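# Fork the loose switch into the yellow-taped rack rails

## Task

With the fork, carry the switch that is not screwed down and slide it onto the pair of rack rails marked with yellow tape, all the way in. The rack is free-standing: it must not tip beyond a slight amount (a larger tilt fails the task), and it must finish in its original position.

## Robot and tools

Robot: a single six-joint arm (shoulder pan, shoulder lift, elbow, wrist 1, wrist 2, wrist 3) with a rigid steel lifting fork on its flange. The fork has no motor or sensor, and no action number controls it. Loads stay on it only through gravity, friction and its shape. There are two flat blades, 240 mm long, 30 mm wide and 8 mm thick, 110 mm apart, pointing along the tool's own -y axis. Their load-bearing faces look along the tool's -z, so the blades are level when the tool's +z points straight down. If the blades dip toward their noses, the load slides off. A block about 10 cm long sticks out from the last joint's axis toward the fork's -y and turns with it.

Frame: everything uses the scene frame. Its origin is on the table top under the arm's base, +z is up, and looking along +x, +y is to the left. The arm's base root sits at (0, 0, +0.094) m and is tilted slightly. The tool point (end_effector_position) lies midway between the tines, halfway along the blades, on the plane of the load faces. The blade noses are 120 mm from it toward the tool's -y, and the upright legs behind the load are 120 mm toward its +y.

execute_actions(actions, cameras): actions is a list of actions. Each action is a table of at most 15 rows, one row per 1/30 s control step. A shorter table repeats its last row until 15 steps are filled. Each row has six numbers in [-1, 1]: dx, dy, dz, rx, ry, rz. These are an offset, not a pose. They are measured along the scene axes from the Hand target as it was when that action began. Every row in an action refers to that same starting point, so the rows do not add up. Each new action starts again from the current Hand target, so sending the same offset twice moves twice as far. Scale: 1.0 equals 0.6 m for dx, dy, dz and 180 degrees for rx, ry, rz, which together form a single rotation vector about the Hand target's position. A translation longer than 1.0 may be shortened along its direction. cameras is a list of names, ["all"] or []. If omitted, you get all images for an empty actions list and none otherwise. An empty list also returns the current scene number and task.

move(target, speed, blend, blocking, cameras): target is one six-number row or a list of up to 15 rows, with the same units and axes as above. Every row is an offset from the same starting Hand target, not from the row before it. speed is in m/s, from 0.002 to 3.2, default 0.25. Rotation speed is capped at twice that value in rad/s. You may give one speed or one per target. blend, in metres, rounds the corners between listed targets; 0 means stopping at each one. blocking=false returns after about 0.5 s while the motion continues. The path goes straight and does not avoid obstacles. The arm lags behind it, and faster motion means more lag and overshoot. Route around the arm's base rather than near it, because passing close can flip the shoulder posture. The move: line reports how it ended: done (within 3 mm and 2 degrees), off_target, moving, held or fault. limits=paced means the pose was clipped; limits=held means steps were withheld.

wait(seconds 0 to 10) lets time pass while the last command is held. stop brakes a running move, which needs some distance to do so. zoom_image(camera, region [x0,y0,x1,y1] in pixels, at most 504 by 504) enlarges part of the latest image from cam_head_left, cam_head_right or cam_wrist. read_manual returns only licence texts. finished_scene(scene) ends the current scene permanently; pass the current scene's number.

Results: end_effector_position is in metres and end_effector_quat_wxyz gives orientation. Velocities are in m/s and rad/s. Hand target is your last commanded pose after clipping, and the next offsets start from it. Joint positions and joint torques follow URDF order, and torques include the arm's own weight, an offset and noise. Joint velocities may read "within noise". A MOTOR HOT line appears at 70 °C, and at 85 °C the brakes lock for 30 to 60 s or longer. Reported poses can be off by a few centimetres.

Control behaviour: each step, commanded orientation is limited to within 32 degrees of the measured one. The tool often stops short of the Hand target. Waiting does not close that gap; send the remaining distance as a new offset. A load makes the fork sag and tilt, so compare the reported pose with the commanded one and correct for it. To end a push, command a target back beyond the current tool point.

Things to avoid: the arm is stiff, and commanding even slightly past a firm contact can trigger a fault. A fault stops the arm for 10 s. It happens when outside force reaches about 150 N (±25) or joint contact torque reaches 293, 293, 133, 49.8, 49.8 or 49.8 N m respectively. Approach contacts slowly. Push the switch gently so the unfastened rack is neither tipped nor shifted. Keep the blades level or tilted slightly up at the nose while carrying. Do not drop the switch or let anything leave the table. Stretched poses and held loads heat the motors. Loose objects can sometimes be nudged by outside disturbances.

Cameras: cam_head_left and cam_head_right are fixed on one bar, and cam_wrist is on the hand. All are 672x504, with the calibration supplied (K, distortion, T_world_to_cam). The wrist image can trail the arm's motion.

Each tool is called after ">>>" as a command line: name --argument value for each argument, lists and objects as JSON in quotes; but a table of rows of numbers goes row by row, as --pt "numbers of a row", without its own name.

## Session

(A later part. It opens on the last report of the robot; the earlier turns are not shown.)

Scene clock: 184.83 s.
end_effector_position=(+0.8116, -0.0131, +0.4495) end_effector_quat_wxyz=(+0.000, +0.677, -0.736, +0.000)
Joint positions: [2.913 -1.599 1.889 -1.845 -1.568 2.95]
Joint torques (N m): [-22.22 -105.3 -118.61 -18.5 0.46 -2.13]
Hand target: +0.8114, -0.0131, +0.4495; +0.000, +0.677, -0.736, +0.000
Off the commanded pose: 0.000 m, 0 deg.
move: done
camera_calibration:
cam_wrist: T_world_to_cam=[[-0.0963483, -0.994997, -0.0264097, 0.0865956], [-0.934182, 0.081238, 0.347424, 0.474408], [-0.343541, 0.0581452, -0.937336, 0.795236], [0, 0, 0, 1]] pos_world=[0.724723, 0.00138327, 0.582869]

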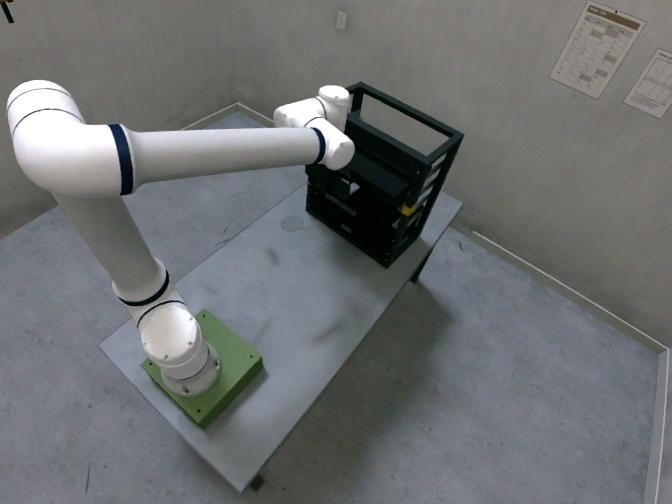

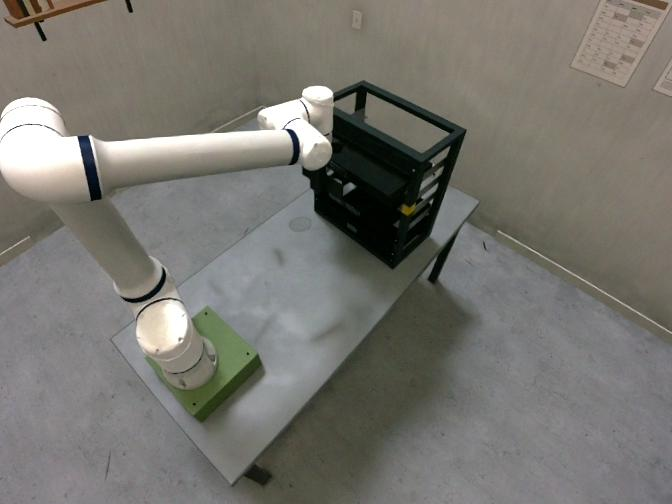

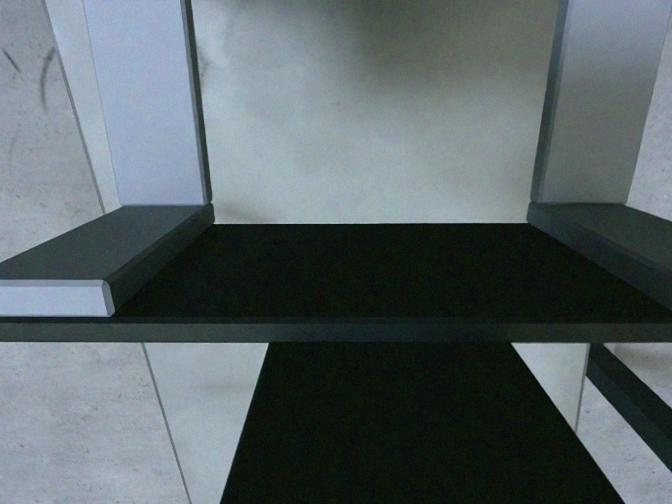

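>>> move --pt "0 0 -0.0185 0 0 0" --pt "0 0 -0.0285 0 0 0" --pt "0.1163 -0.0098 -0.0285 0 0 0" --speed '[0.02,0.02,0.1]'

>>> move --pt "0 0 0.01 0 0 0" --pt "0 0 0.0285 0 0 0" --speed 0.02 --cameras '["all"]'

>>> zoom_image --camera "cam_head_right" --region '[280, 70, 480, 280]'

Scene clock: 191.53 s.
end_effector_position=(+0.8809, -0.0189, +0.4324) end_effector_quat_wxyz=(+0.000, +0.677, -0.736, +0.000)
Joint positions: [2.932 -1.475 1.793 -1.874 -1.568 2.969]
Joint torques (N m): [9.9 -57.47 -98.53 -5.12 0.32 3.38]
Hand target: +0.8811, -0.0189, +0.4324; +0.000, +0.677, -0.736, +0.000
Off the commanded pose: 0.000 m, 0 deg.
move: done

Scene clock: 193.00 s.
end_effector_position=(+0.8811, -0.0189, +0.4493) end_effector_quat_wxyz=(+0.000, +0.677, -0.736, +0.000)
Joint positions: [2.932 -1.482 1.77 -1.844 -1.568 2.969]
Joint torques (N m): [-10.35 -118.98 -139.35 -16.09 -0.89 -1.31]
Hand target: +0.8811, -0.0189, +0.4495; +0.000, +0.677, -0.736, +0.000
Off the commanded pose: 0.000 m, 0 deg.
move: done
camera_calibration:
cam_wrist: T_world_to_cam=[[-0.0963483, -0.994997, -0.0264097, 0.0875252], [-0.934182, 0.081238, 0.347424, 0.539968], [-0.343541, 0.0581452, -0.937336, 0.819296], [0, 0, 0, 1]] pos_world=[0.794323, -0.00441673, 0.582669]

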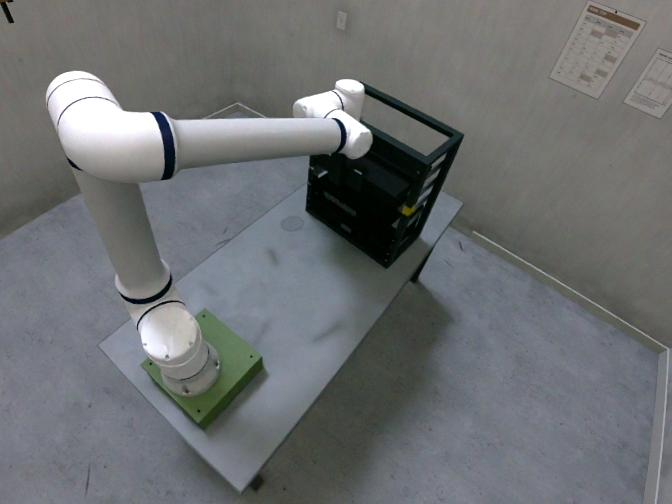

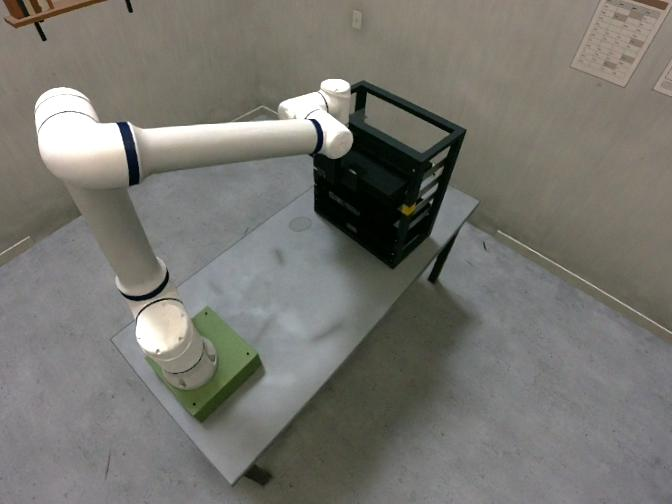

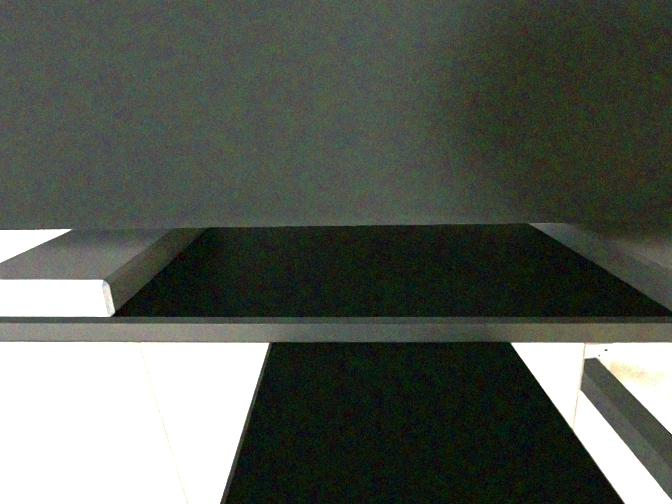

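Scaled by 2.400.

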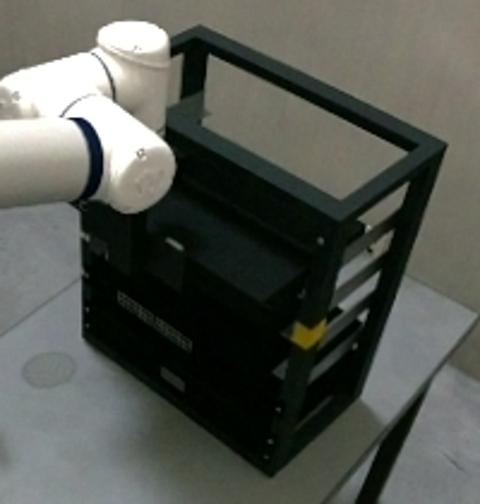

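>>> move --target '[-0.3654,0.0307,0,0,0,0]' --speed 0.08 --cameras '["all"]'

>>> zoom_image --camera "cam_head_right" --region '[220, 70, 480, 300]'

>>> zoom_image --camera "cam_head_left" --region '[220, 70, 480, 300]'

Scene clock: 204.83 s.
end_effector_position=(+0.6621, -0.0006, +0.4495) end_effector_quat_wxyz=(+0.000, +0.677, -0.736, +0.000)
Joint positions: [2.856 -1.871 2.108 -1.792 -1.569 2.893]
Joint torques (N m): [-23.12 -69.07 -116.68 -15.68 1.09 -2.11]
Hand target: +0.6619, -0.0005, +0.4495; +0.000, +0.677, -0.736, +0.000
Off the commanded pose: 0.000 m, 0 deg.
move: done
camera_calibration:
cam_wrist: T_world_to_cam=[[-0.0963483, -0.994997, -0.0264097, 0.084629], [-0.934182, 0.081238, 0.347424, 0.333732], [-0.343541, 0.0581452, -0.937336, 0.74315], [0, 0, 0, 1]] pos_world=[0.575223, 0.0138833, 0.582869]

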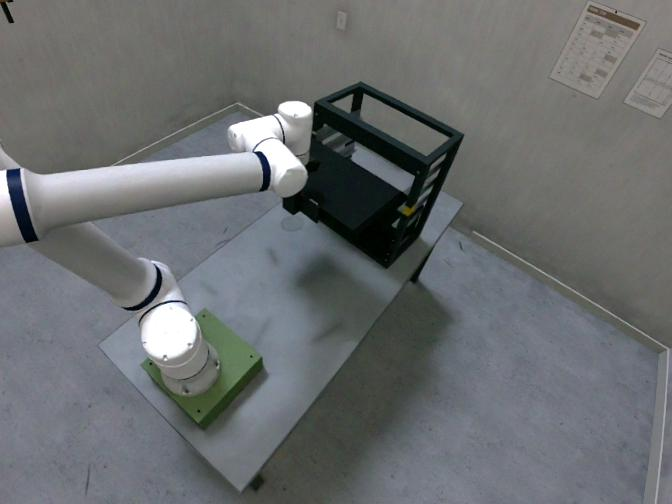

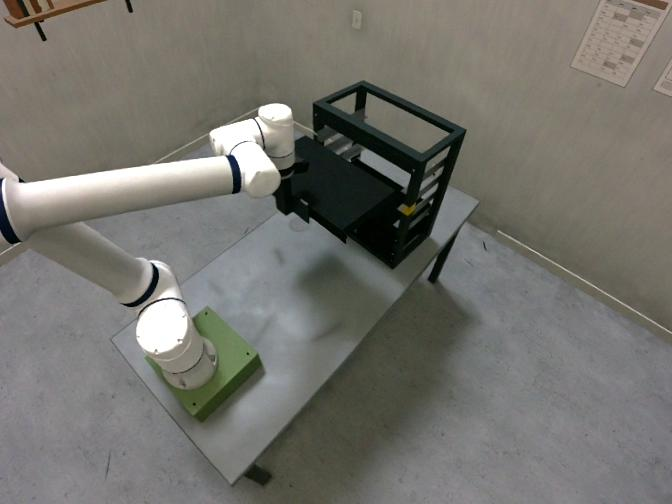

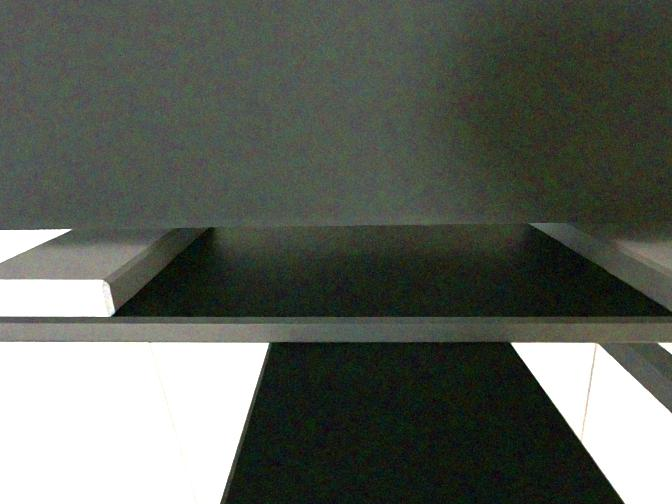

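Scaled by 1.938.

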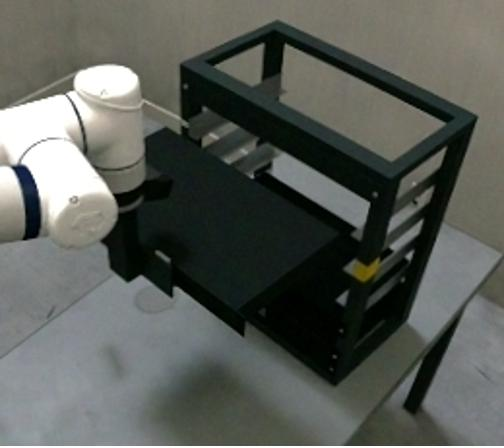

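Scaled by 1.938.

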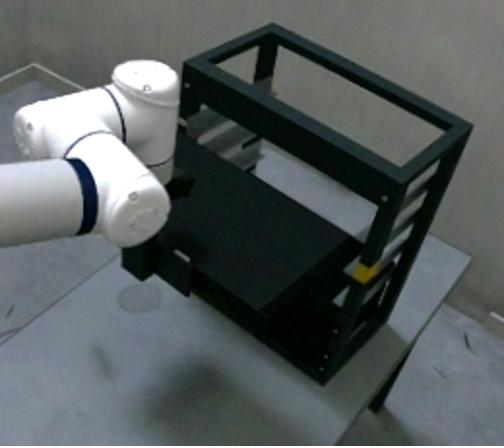

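>>> move --pt "0 0 -0.1408 0 0 0" --pt "0.133 -0.0112 -0.1408 0 0 0" --speed '[0.08,0.06]' --cameras '["all"]'

>>> zoom_image --camera "cam_head_right" --region '[280, 70, 480, 280]'

>>> zoom_image --camera "cam_head_left" --region '[280, 70, 480, 280]'

Scene clock: 222.83 s.
end_effector_position=(+0.7415, -0.0072, +0.3650) end_effector_quat_wxyz=(+0.000, +0.677, -0.736, +0.000)
Joint positions: [2.89 -1.669 2.111 -1.997 -1.569 2.927]
Joint torques (N m): [8.66 -59.7 -133 -20.74 2.11 3.26]
Hand target: +0.7417, -0.0072, +0.3650; +0.000, +0.677, -0.736, +0.000
Off the commanded pose: 0.000 m, 0 deg.
move: done
camera_calibration:
cam_wrist: T_world_to_cam=[[-0.0963483, -0.994997, -0.0264097, 0.083381], [-0.934182, 0.081238, 0.347424, 0.437808], [-0.343541, 0.0581452, -0.937336, 0.691612], [0, 0, 0, 1]] pos_world=[0.654623, 0.00718327, 0.498369]

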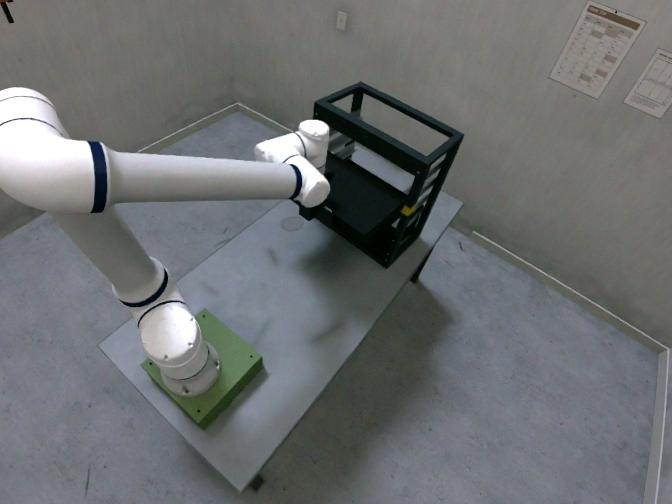

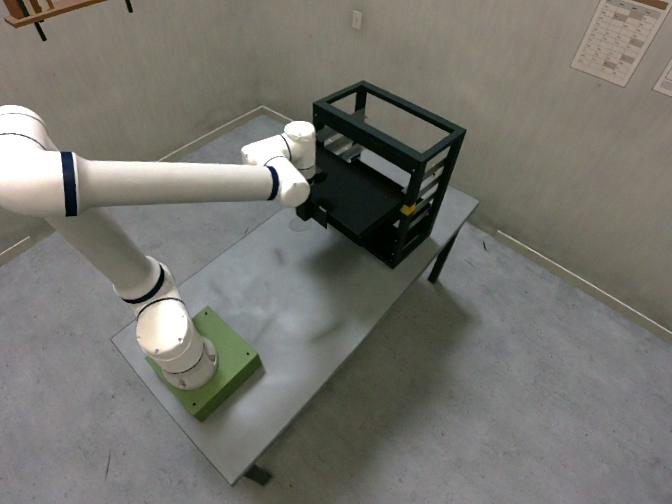

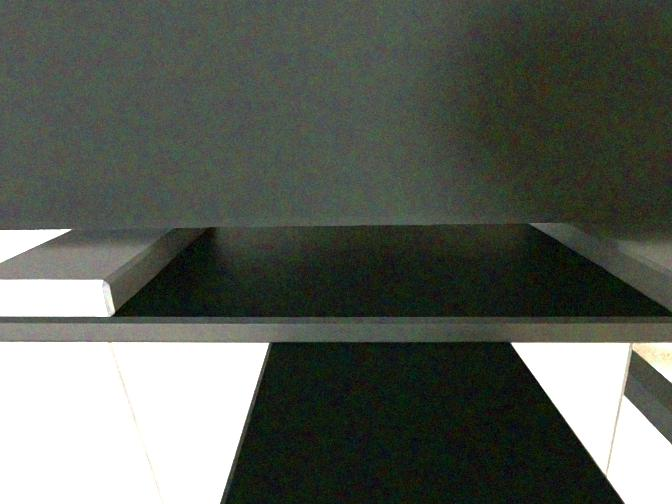

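Scaled by 2.400.

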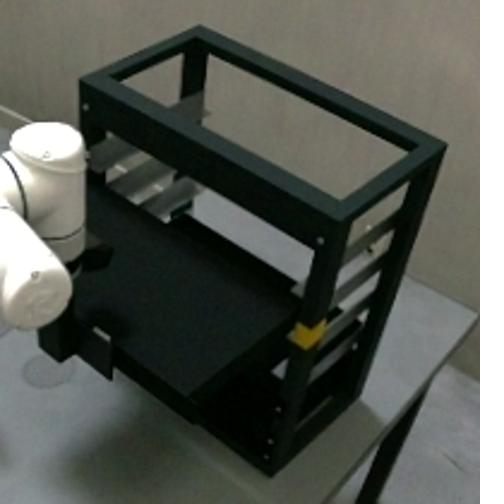

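Scaled by 2.400.

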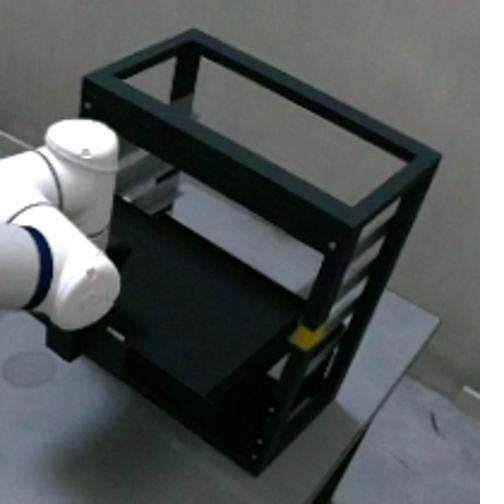

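>>> move --target '[0.0498,-0.0042,0,0,0,0]' --speed 0.04 --cameras '["all"]'

>>> zoom_image --camera "cam_head_right" --region '[300, 120, 460, 280]'

>>> zoom_image --camera "cam_head_left" --region '[300, 120, 460, 280]'

Scene clock: 229.50 s.
end_effector_position=(+0.7713, -0.0097, +0.3650) end_effector_quat_wxyz=(+0.000, +0.677, -0.736, +0.000)
Joint positions: [2.901 -1.616 2.063 -2.002 -1.568 2.938]
Joint torques (N m): [9.05 -67.42 -132.68 -21.01 2.53 3.5]
Hand target: +0.7716, -0.0098, +0.3650; +0.000, +0.677, -0.736, +0.000
Off the commanded pose: 0.000 m, 0 deg.
move: done
camera_calibration:
cam_wrist: T_world_to_cam=[[-0.0963483, -0.994997, -0.0264097, 0.0837743], [-0.934182, 0.081238, 0.347424, 0.465943], [-0.343541, 0.0581452, -0.937336, 0.702029], [0, 0, 0, 1]] pos_world=[0.684523, 0.00468327, 0.498369]

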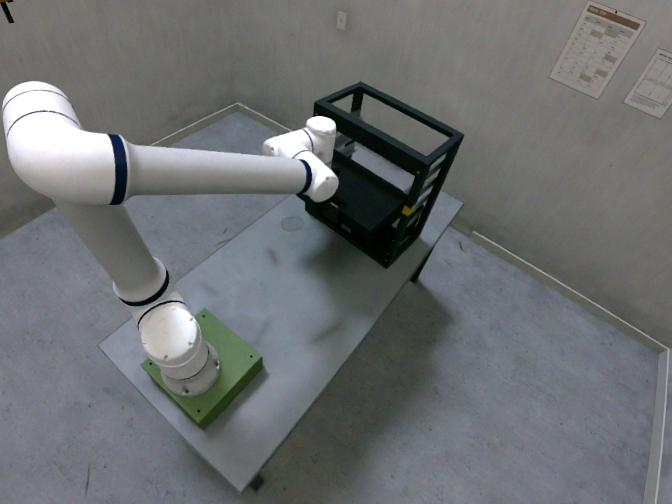

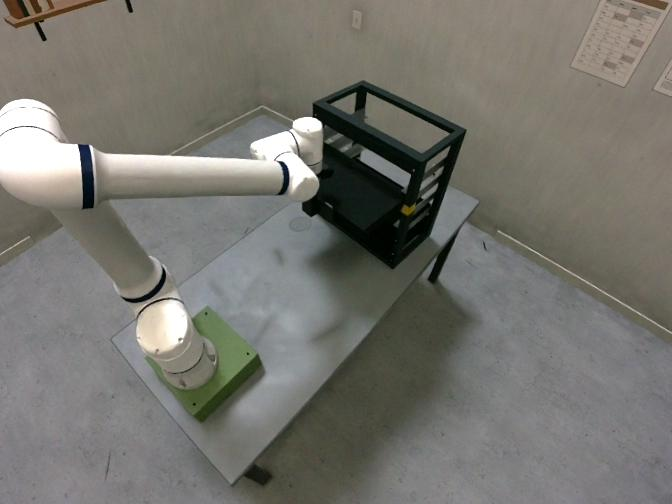

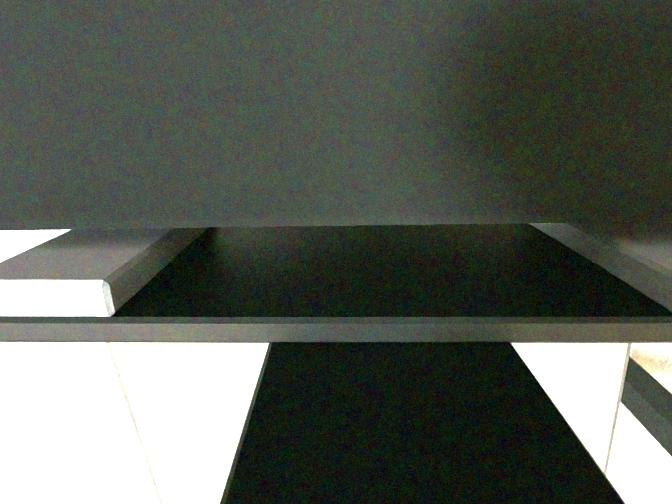

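Scaled by 3.150.

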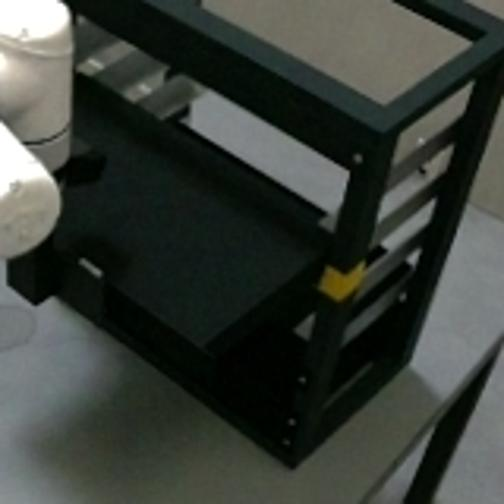

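Scaled by 3.150.

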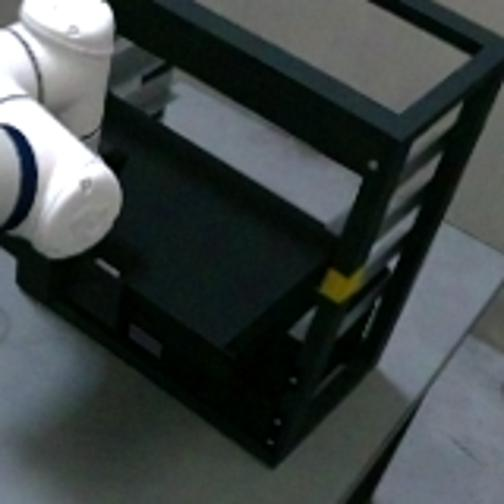

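>>> move --pt "0.0831 -0.007 0 0 0 0" --pt "0.216 -0.0181 0 0 0 0" --speed 0.04 --blend 0.01 --cameras '["all"]'

>>> zoom_image --camera "cam_head_right" --region '[300, 70, 480, 280]'

>>> zoom_image --camera "cam_head_left" --region '[300, 70, 480, 280]'

Scene clock: 236.43 s.
end_effector_position=(+0.9010, -0.0206, +0.3650) end_effector_quat_wxyz=(+0.000, +0.677, -0.736, +0.000)
Joint positions: [2.937 -1.402 1.837 -1.99 -1.568 2.974]
Joint torques (N m): [9.76 -96.24 -134.65 -15.8 2.44 3.27]
Hand target: +0.9012, -0.0206, +0.3650; +0.000, +0.677, -0.736, +0.000
Off the commanded pose: 0.000 m, 0 deg.
move: done
camera_calibration:
cam_wrist: T_world_to_cam=[[-0.0963483, -0.994997, -0.0264097, 0.0854156], [-0.934182, 0.081238, 0.347424, 0.587899], [-0.343541, 0.0581452, -0.937336, 0.747186], [0, 0, 0, 1]] pos_world=[0.814123, -0.00621673, 0.498369]

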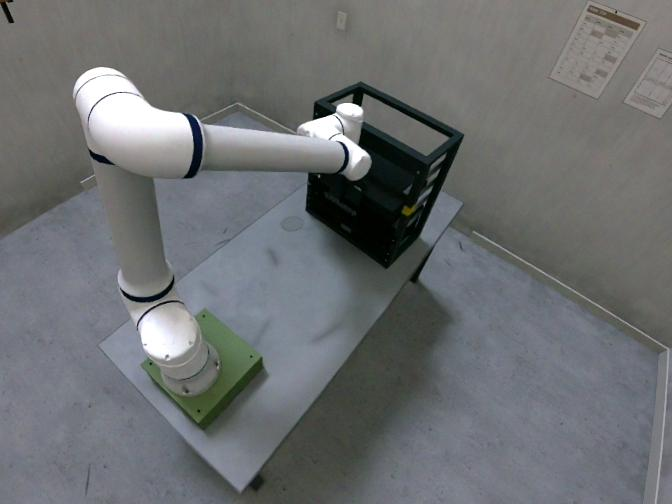

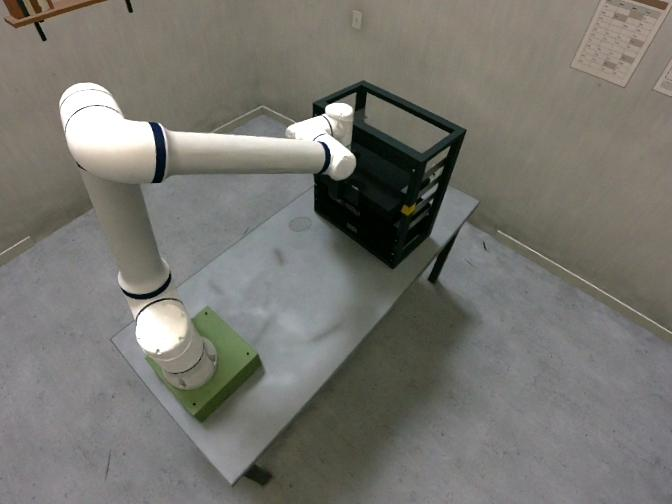

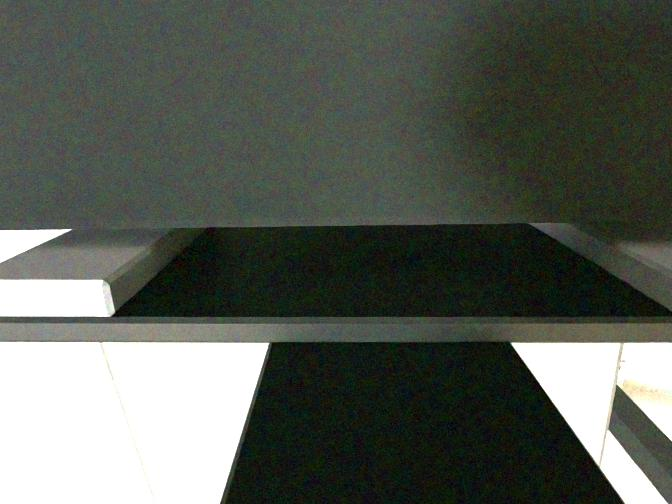

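Scaled by 2.400.

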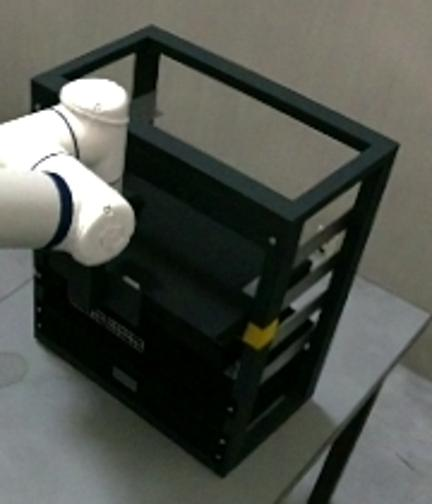

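Scaled by 2.400.

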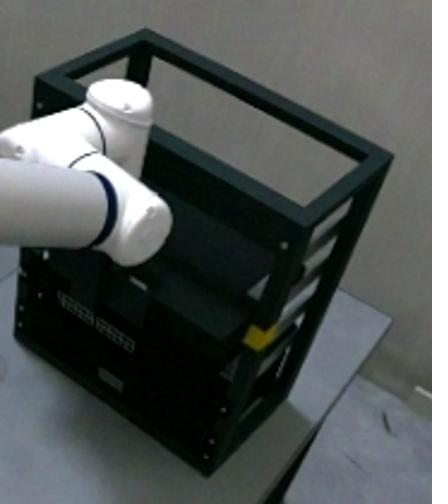

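>>> move --pt "0 0 -0.0333 0 0 0" --speed 0.012 --cameras '["all"]'

>>> zoom_image --camera "cam_head_right" --region '[300, 70, 480, 280]'

Scene clock: 240.47 s.
end_effector_position=(+0.9012, -0.0206, +0.3452) end_effector_quat_wxyz=(+0.000, +0.677, -0.736, +0.000)
Joint positions: [2.937 -1.388 1.858 -2.026 -1.568 2.974]
Joint torques (N m): [10.95 -64.11 -69.5 -10.05 0.41 2.88]
Hand target: +0.9012, -0.0206, +0.3450; +0.000, +0.677, -0.736, +0.000
Off the commanded pose: 0.000 m, 0 deg.
move: done
camera_calibration:
cam_wrist: T_world_to_cam=[[-0.0963483, -0.994997, -0.0264097, 0.0849146], [-0.934182, 0.081238, 0.347424, 0.59493], [-0.343541, 0.0581452, -0.937336, 0.728789], [0, 0, 0, 1]] pos_world=[0.814323, -0.00621673, 0.478669]

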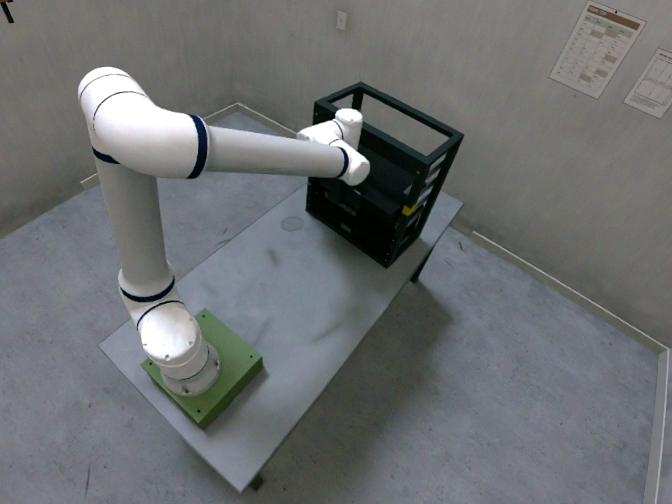

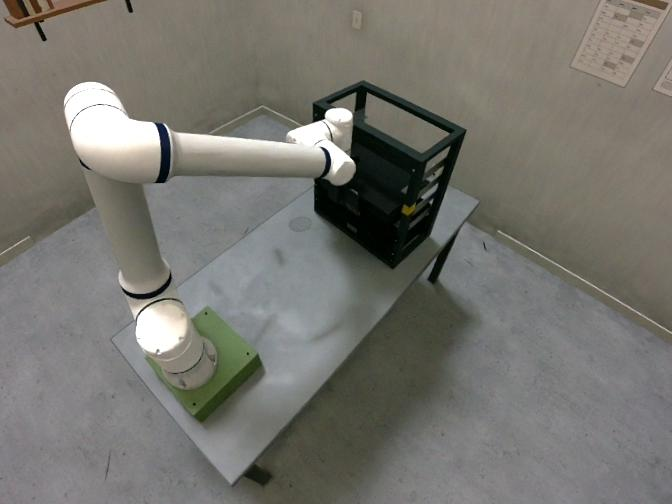

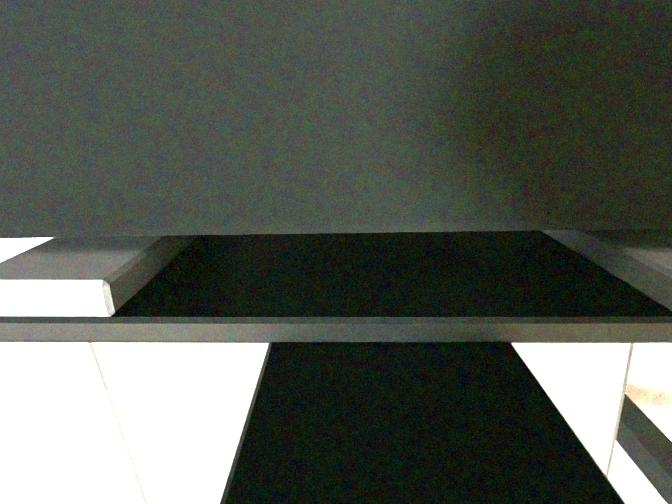

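Scaled by 2.400.

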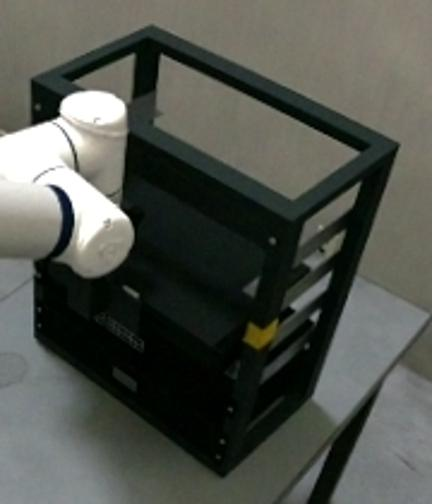

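>>> move --pt "-0.4484 0.0377 0 0 0 0" --pt "-0.4484 0.0377 0.0467 0 0 0" --speed '[0.12,0.08]' --cameras '["all"]'

>>> zoom_image --camera "cam_head_right" --region '[270, 70, 480, 280]'

>>> zoom_image --camera "cam_head_left" --region '[270, 70, 480, 280]'

Scene clock: 248.00 s.
end_effector_position=(+0.6321, +0.0020, +0.3729) end_effector_quat_wxyz=(+0.000, +0.677, -0.736, +0.000)
Joint positions: [2.84 -1.888 2.259 -1.926 -1.569 2.877]
Joint torques (N m): [-22.2 -40.47 -96.72 -5.22 1.19 -2.09]
Hand target: +0.6321, +0.0020, +0.3730; +0.000, +0.677, -0.736, +0.000
Off the commanded pose: 0.000 m, 0 deg.
move: done
camera_calibration:
cam_wrist: T_world_to_cam=[[-0.0963483, -0.994997, -0.0264097, 0.0822127], [-0.934182, 0.081238, 0.347424, 0.33221], [-0.343541, 0.0581452, -0.937336, 0.660933], [0, 0, 0, 1]] pos_world=[0.545323, 0.0163833, 0.506269]

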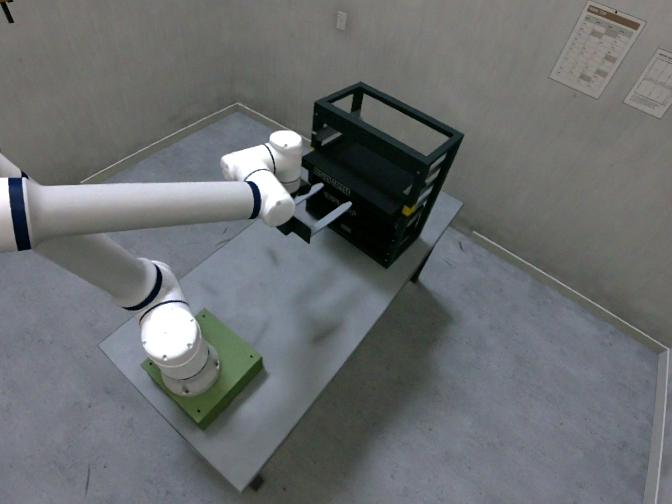

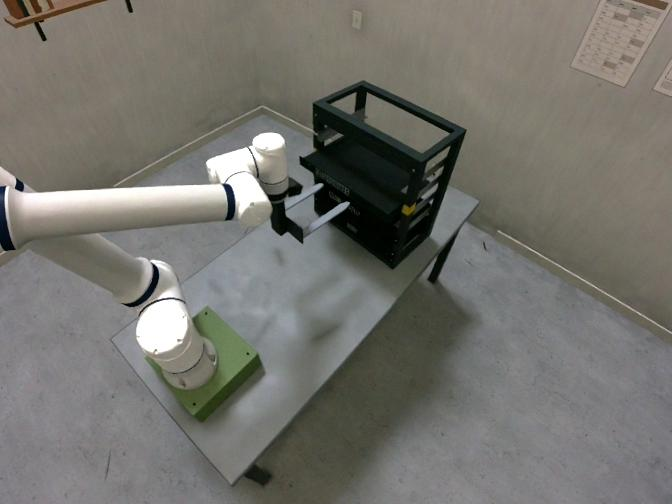

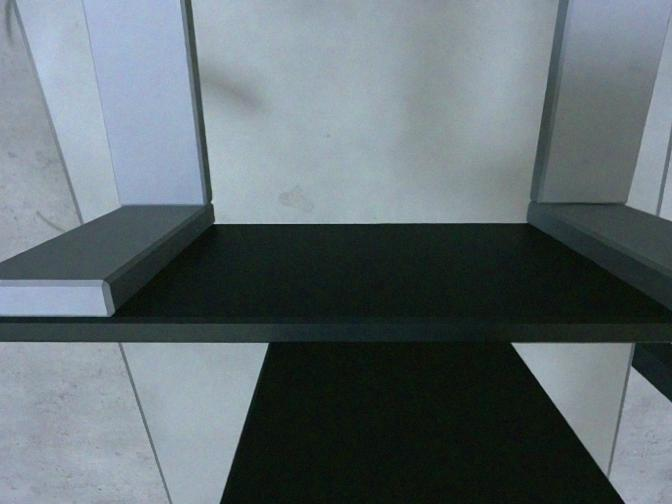

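Scaled by 2.400.

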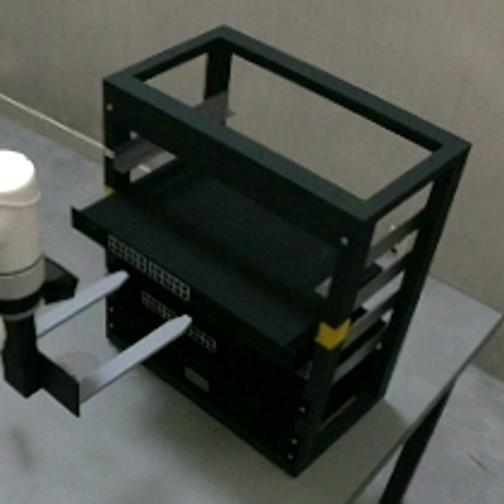

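Scaled by 2.400.

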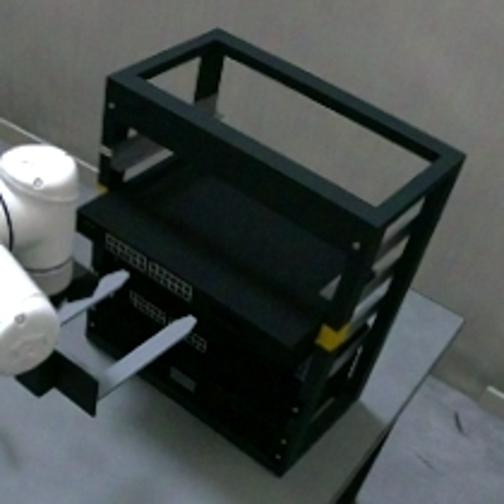

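>>> move --pt "0.0415 -0.0035 0 0 0 0" --pt "0.162 -0.0136 0 0 0 0" --speed '[0.06,0.025]' --cameras '["all"]'

>>> zoom_image --camera "cam_head_right" --region '[270, 70, 480, 280]'

>>> zoom_image --camera "cam_head_left" --region '[270, 70, 480, 280]'

Scene clock: 256.20 s.
end_effector_position=(+0.7291, -0.0061, +0.3730) end_effector_quat_wxyz=(+0.000, +0.677, -0.736, +0.000)
Joint positions: [2.886 -1.698 2.12 -1.977 -1.569 2.923]
Joint torques (N m): [3.12 -29.96 -111.67 -17.45 1.84 5.73]
Hand target: +0.7293, -0.0062, +0.3730; +0.000, +0.677, -0.736, +0.000
Off the commanded pose: 0.000 m, 0 deg.
move: done
camera_calibration:
cam_wrist: T_world_to_cam=[[-0.0963483, -0.994997, -0.0264097, 0.0835043], [-0.934182, 0.081238, 0.347424, 0.423414], [-0.343541, 0.0581452, -0.937336, 0.694915], [0, 0, 0, 1]] pos_world=[0.642323, 0.00828327, 0.506469]

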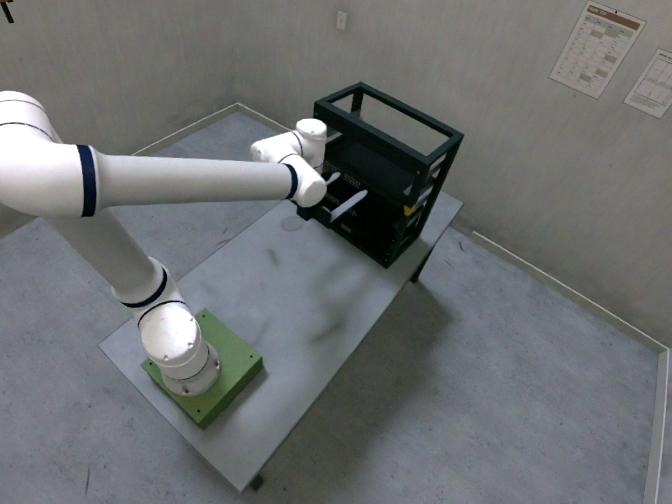

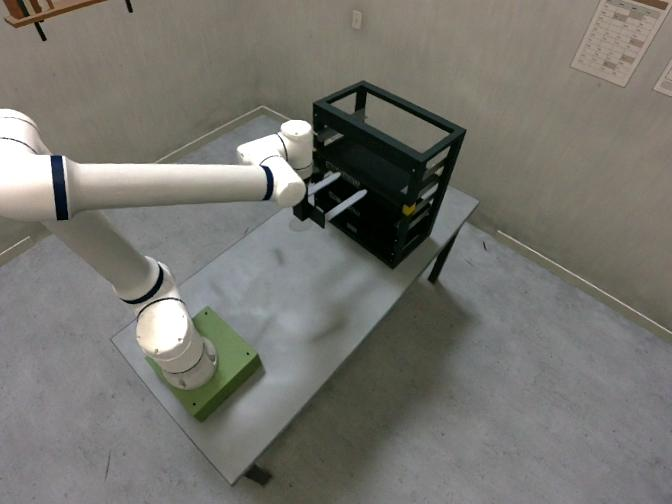

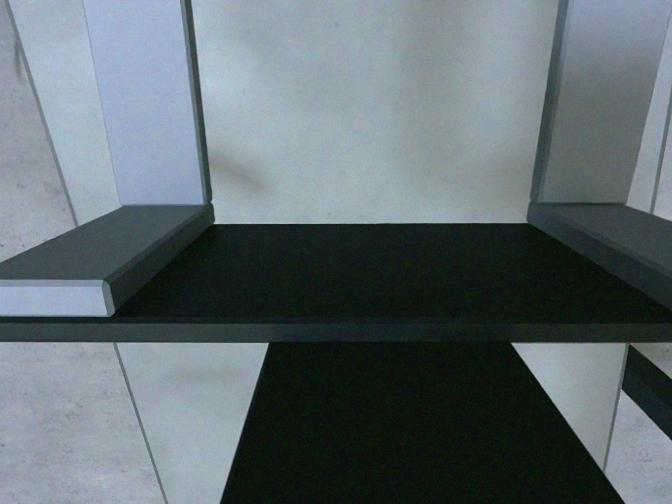

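Scaled by 2.400.

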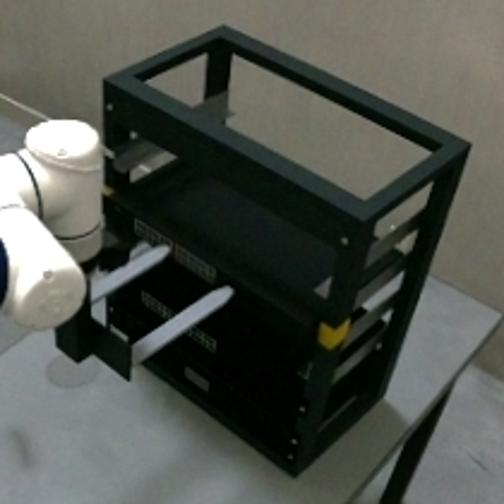

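Scaled by 2.400.

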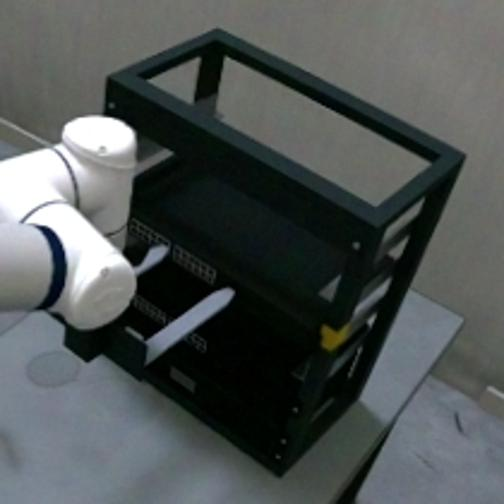

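>>> move --target '[0.0199,-0.0017,0,0,0,0]' --speed 0.02

>>> move --target '[0.005,-0.0004,0,0,0,0]' --speed 0.01 --cameras '["all"]'

>>> zoom_image --camera "cam_head_right" --region '[300, 130, 440, 270]'

>>> zoom_image --camera "cam_head_left" --region '[300, 130, 440, 270]'

Scene clock: 260.77 s.
end_effector_position=(+0.7411, -0.0072, +0.3730) end_effector_quat_wxyz=(+0.000, +0.677, -0.736, +0.000)
Joint positions: [2.89 -1.676 2.101 -1.981 -1.569 2.927]
Joint torques (N m): [2.42 -30.43 -110.5 -17.23 2.07 4.99]
Hand target: +0.7413, -0.0072, +0.3730; +0.000, +0.677, -0.736, +0.000
Off the commanded pose: 0.000 m, 0 deg.
move: done

Scene clock: 261.47 s.
end_effector_position=(+0.7441, -0.0074, +0.3730) end_effector_quat_wxyz=(+0.000, +0.677, -0.736, +0.000)
Joint positions: [2.891 -1.671 2.097 -1.981 -1.569 2.928]
Joint torques (N m): [3.26 -32.45 -111.28 -17.34 1.99 5.29]
Hand target: +0.7443, -0.0074, +0.3730; +0.000, +0.677, -0.736, +0.000
Off the commanded pose: 0.000 m, 0 deg.
move: done
camera_calibration:
cam_wrist: T_world_to_cam=[[-0.0963483, -0.994997, -0.0264097, 0.083656], [-0.934182, 0.081238, 0.347424, 0.437532], [-0.343541, 0.0581452, -0.937336, 0.700143], [0, 0, 0, 1]] pos_world=[0.657323, 0.00698327, 0.506469]

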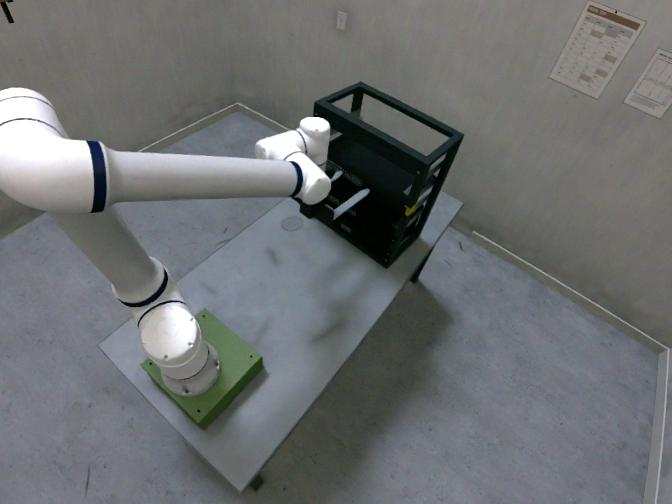

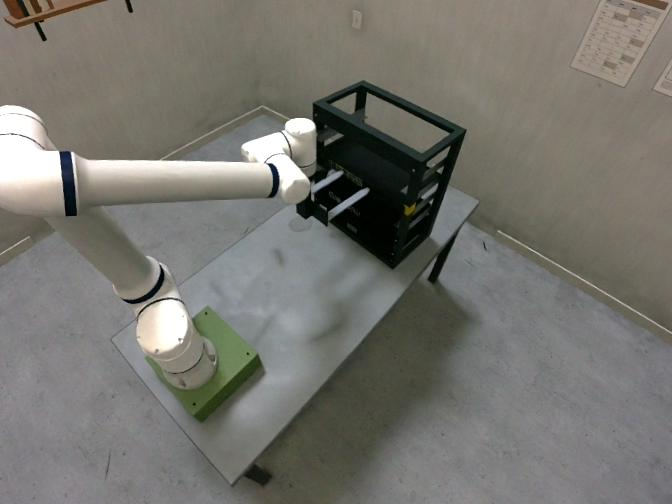

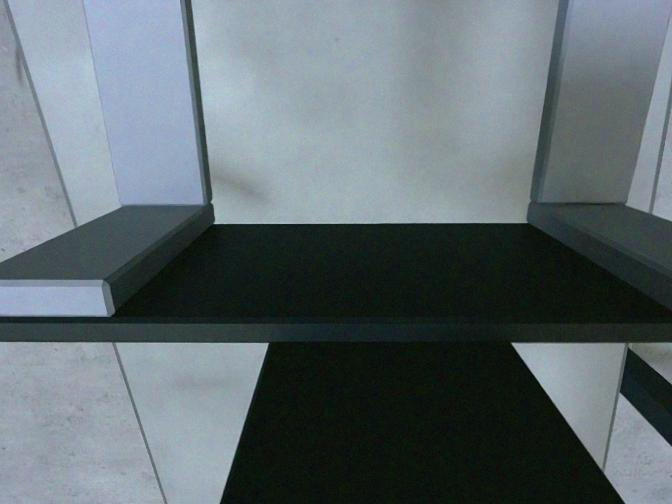

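Scaled by 3.600.

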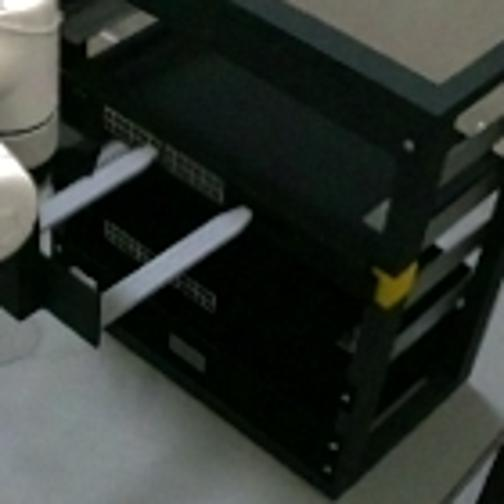

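Scaled by 3.600.

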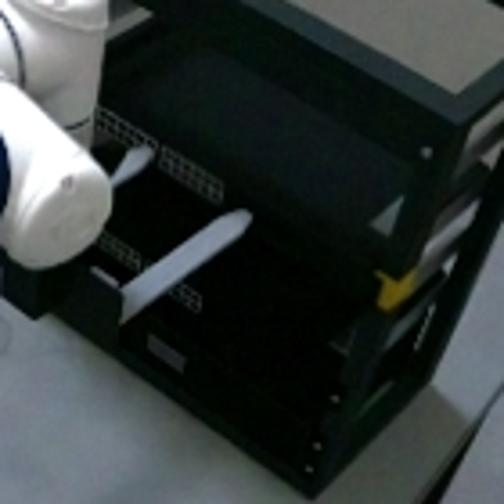

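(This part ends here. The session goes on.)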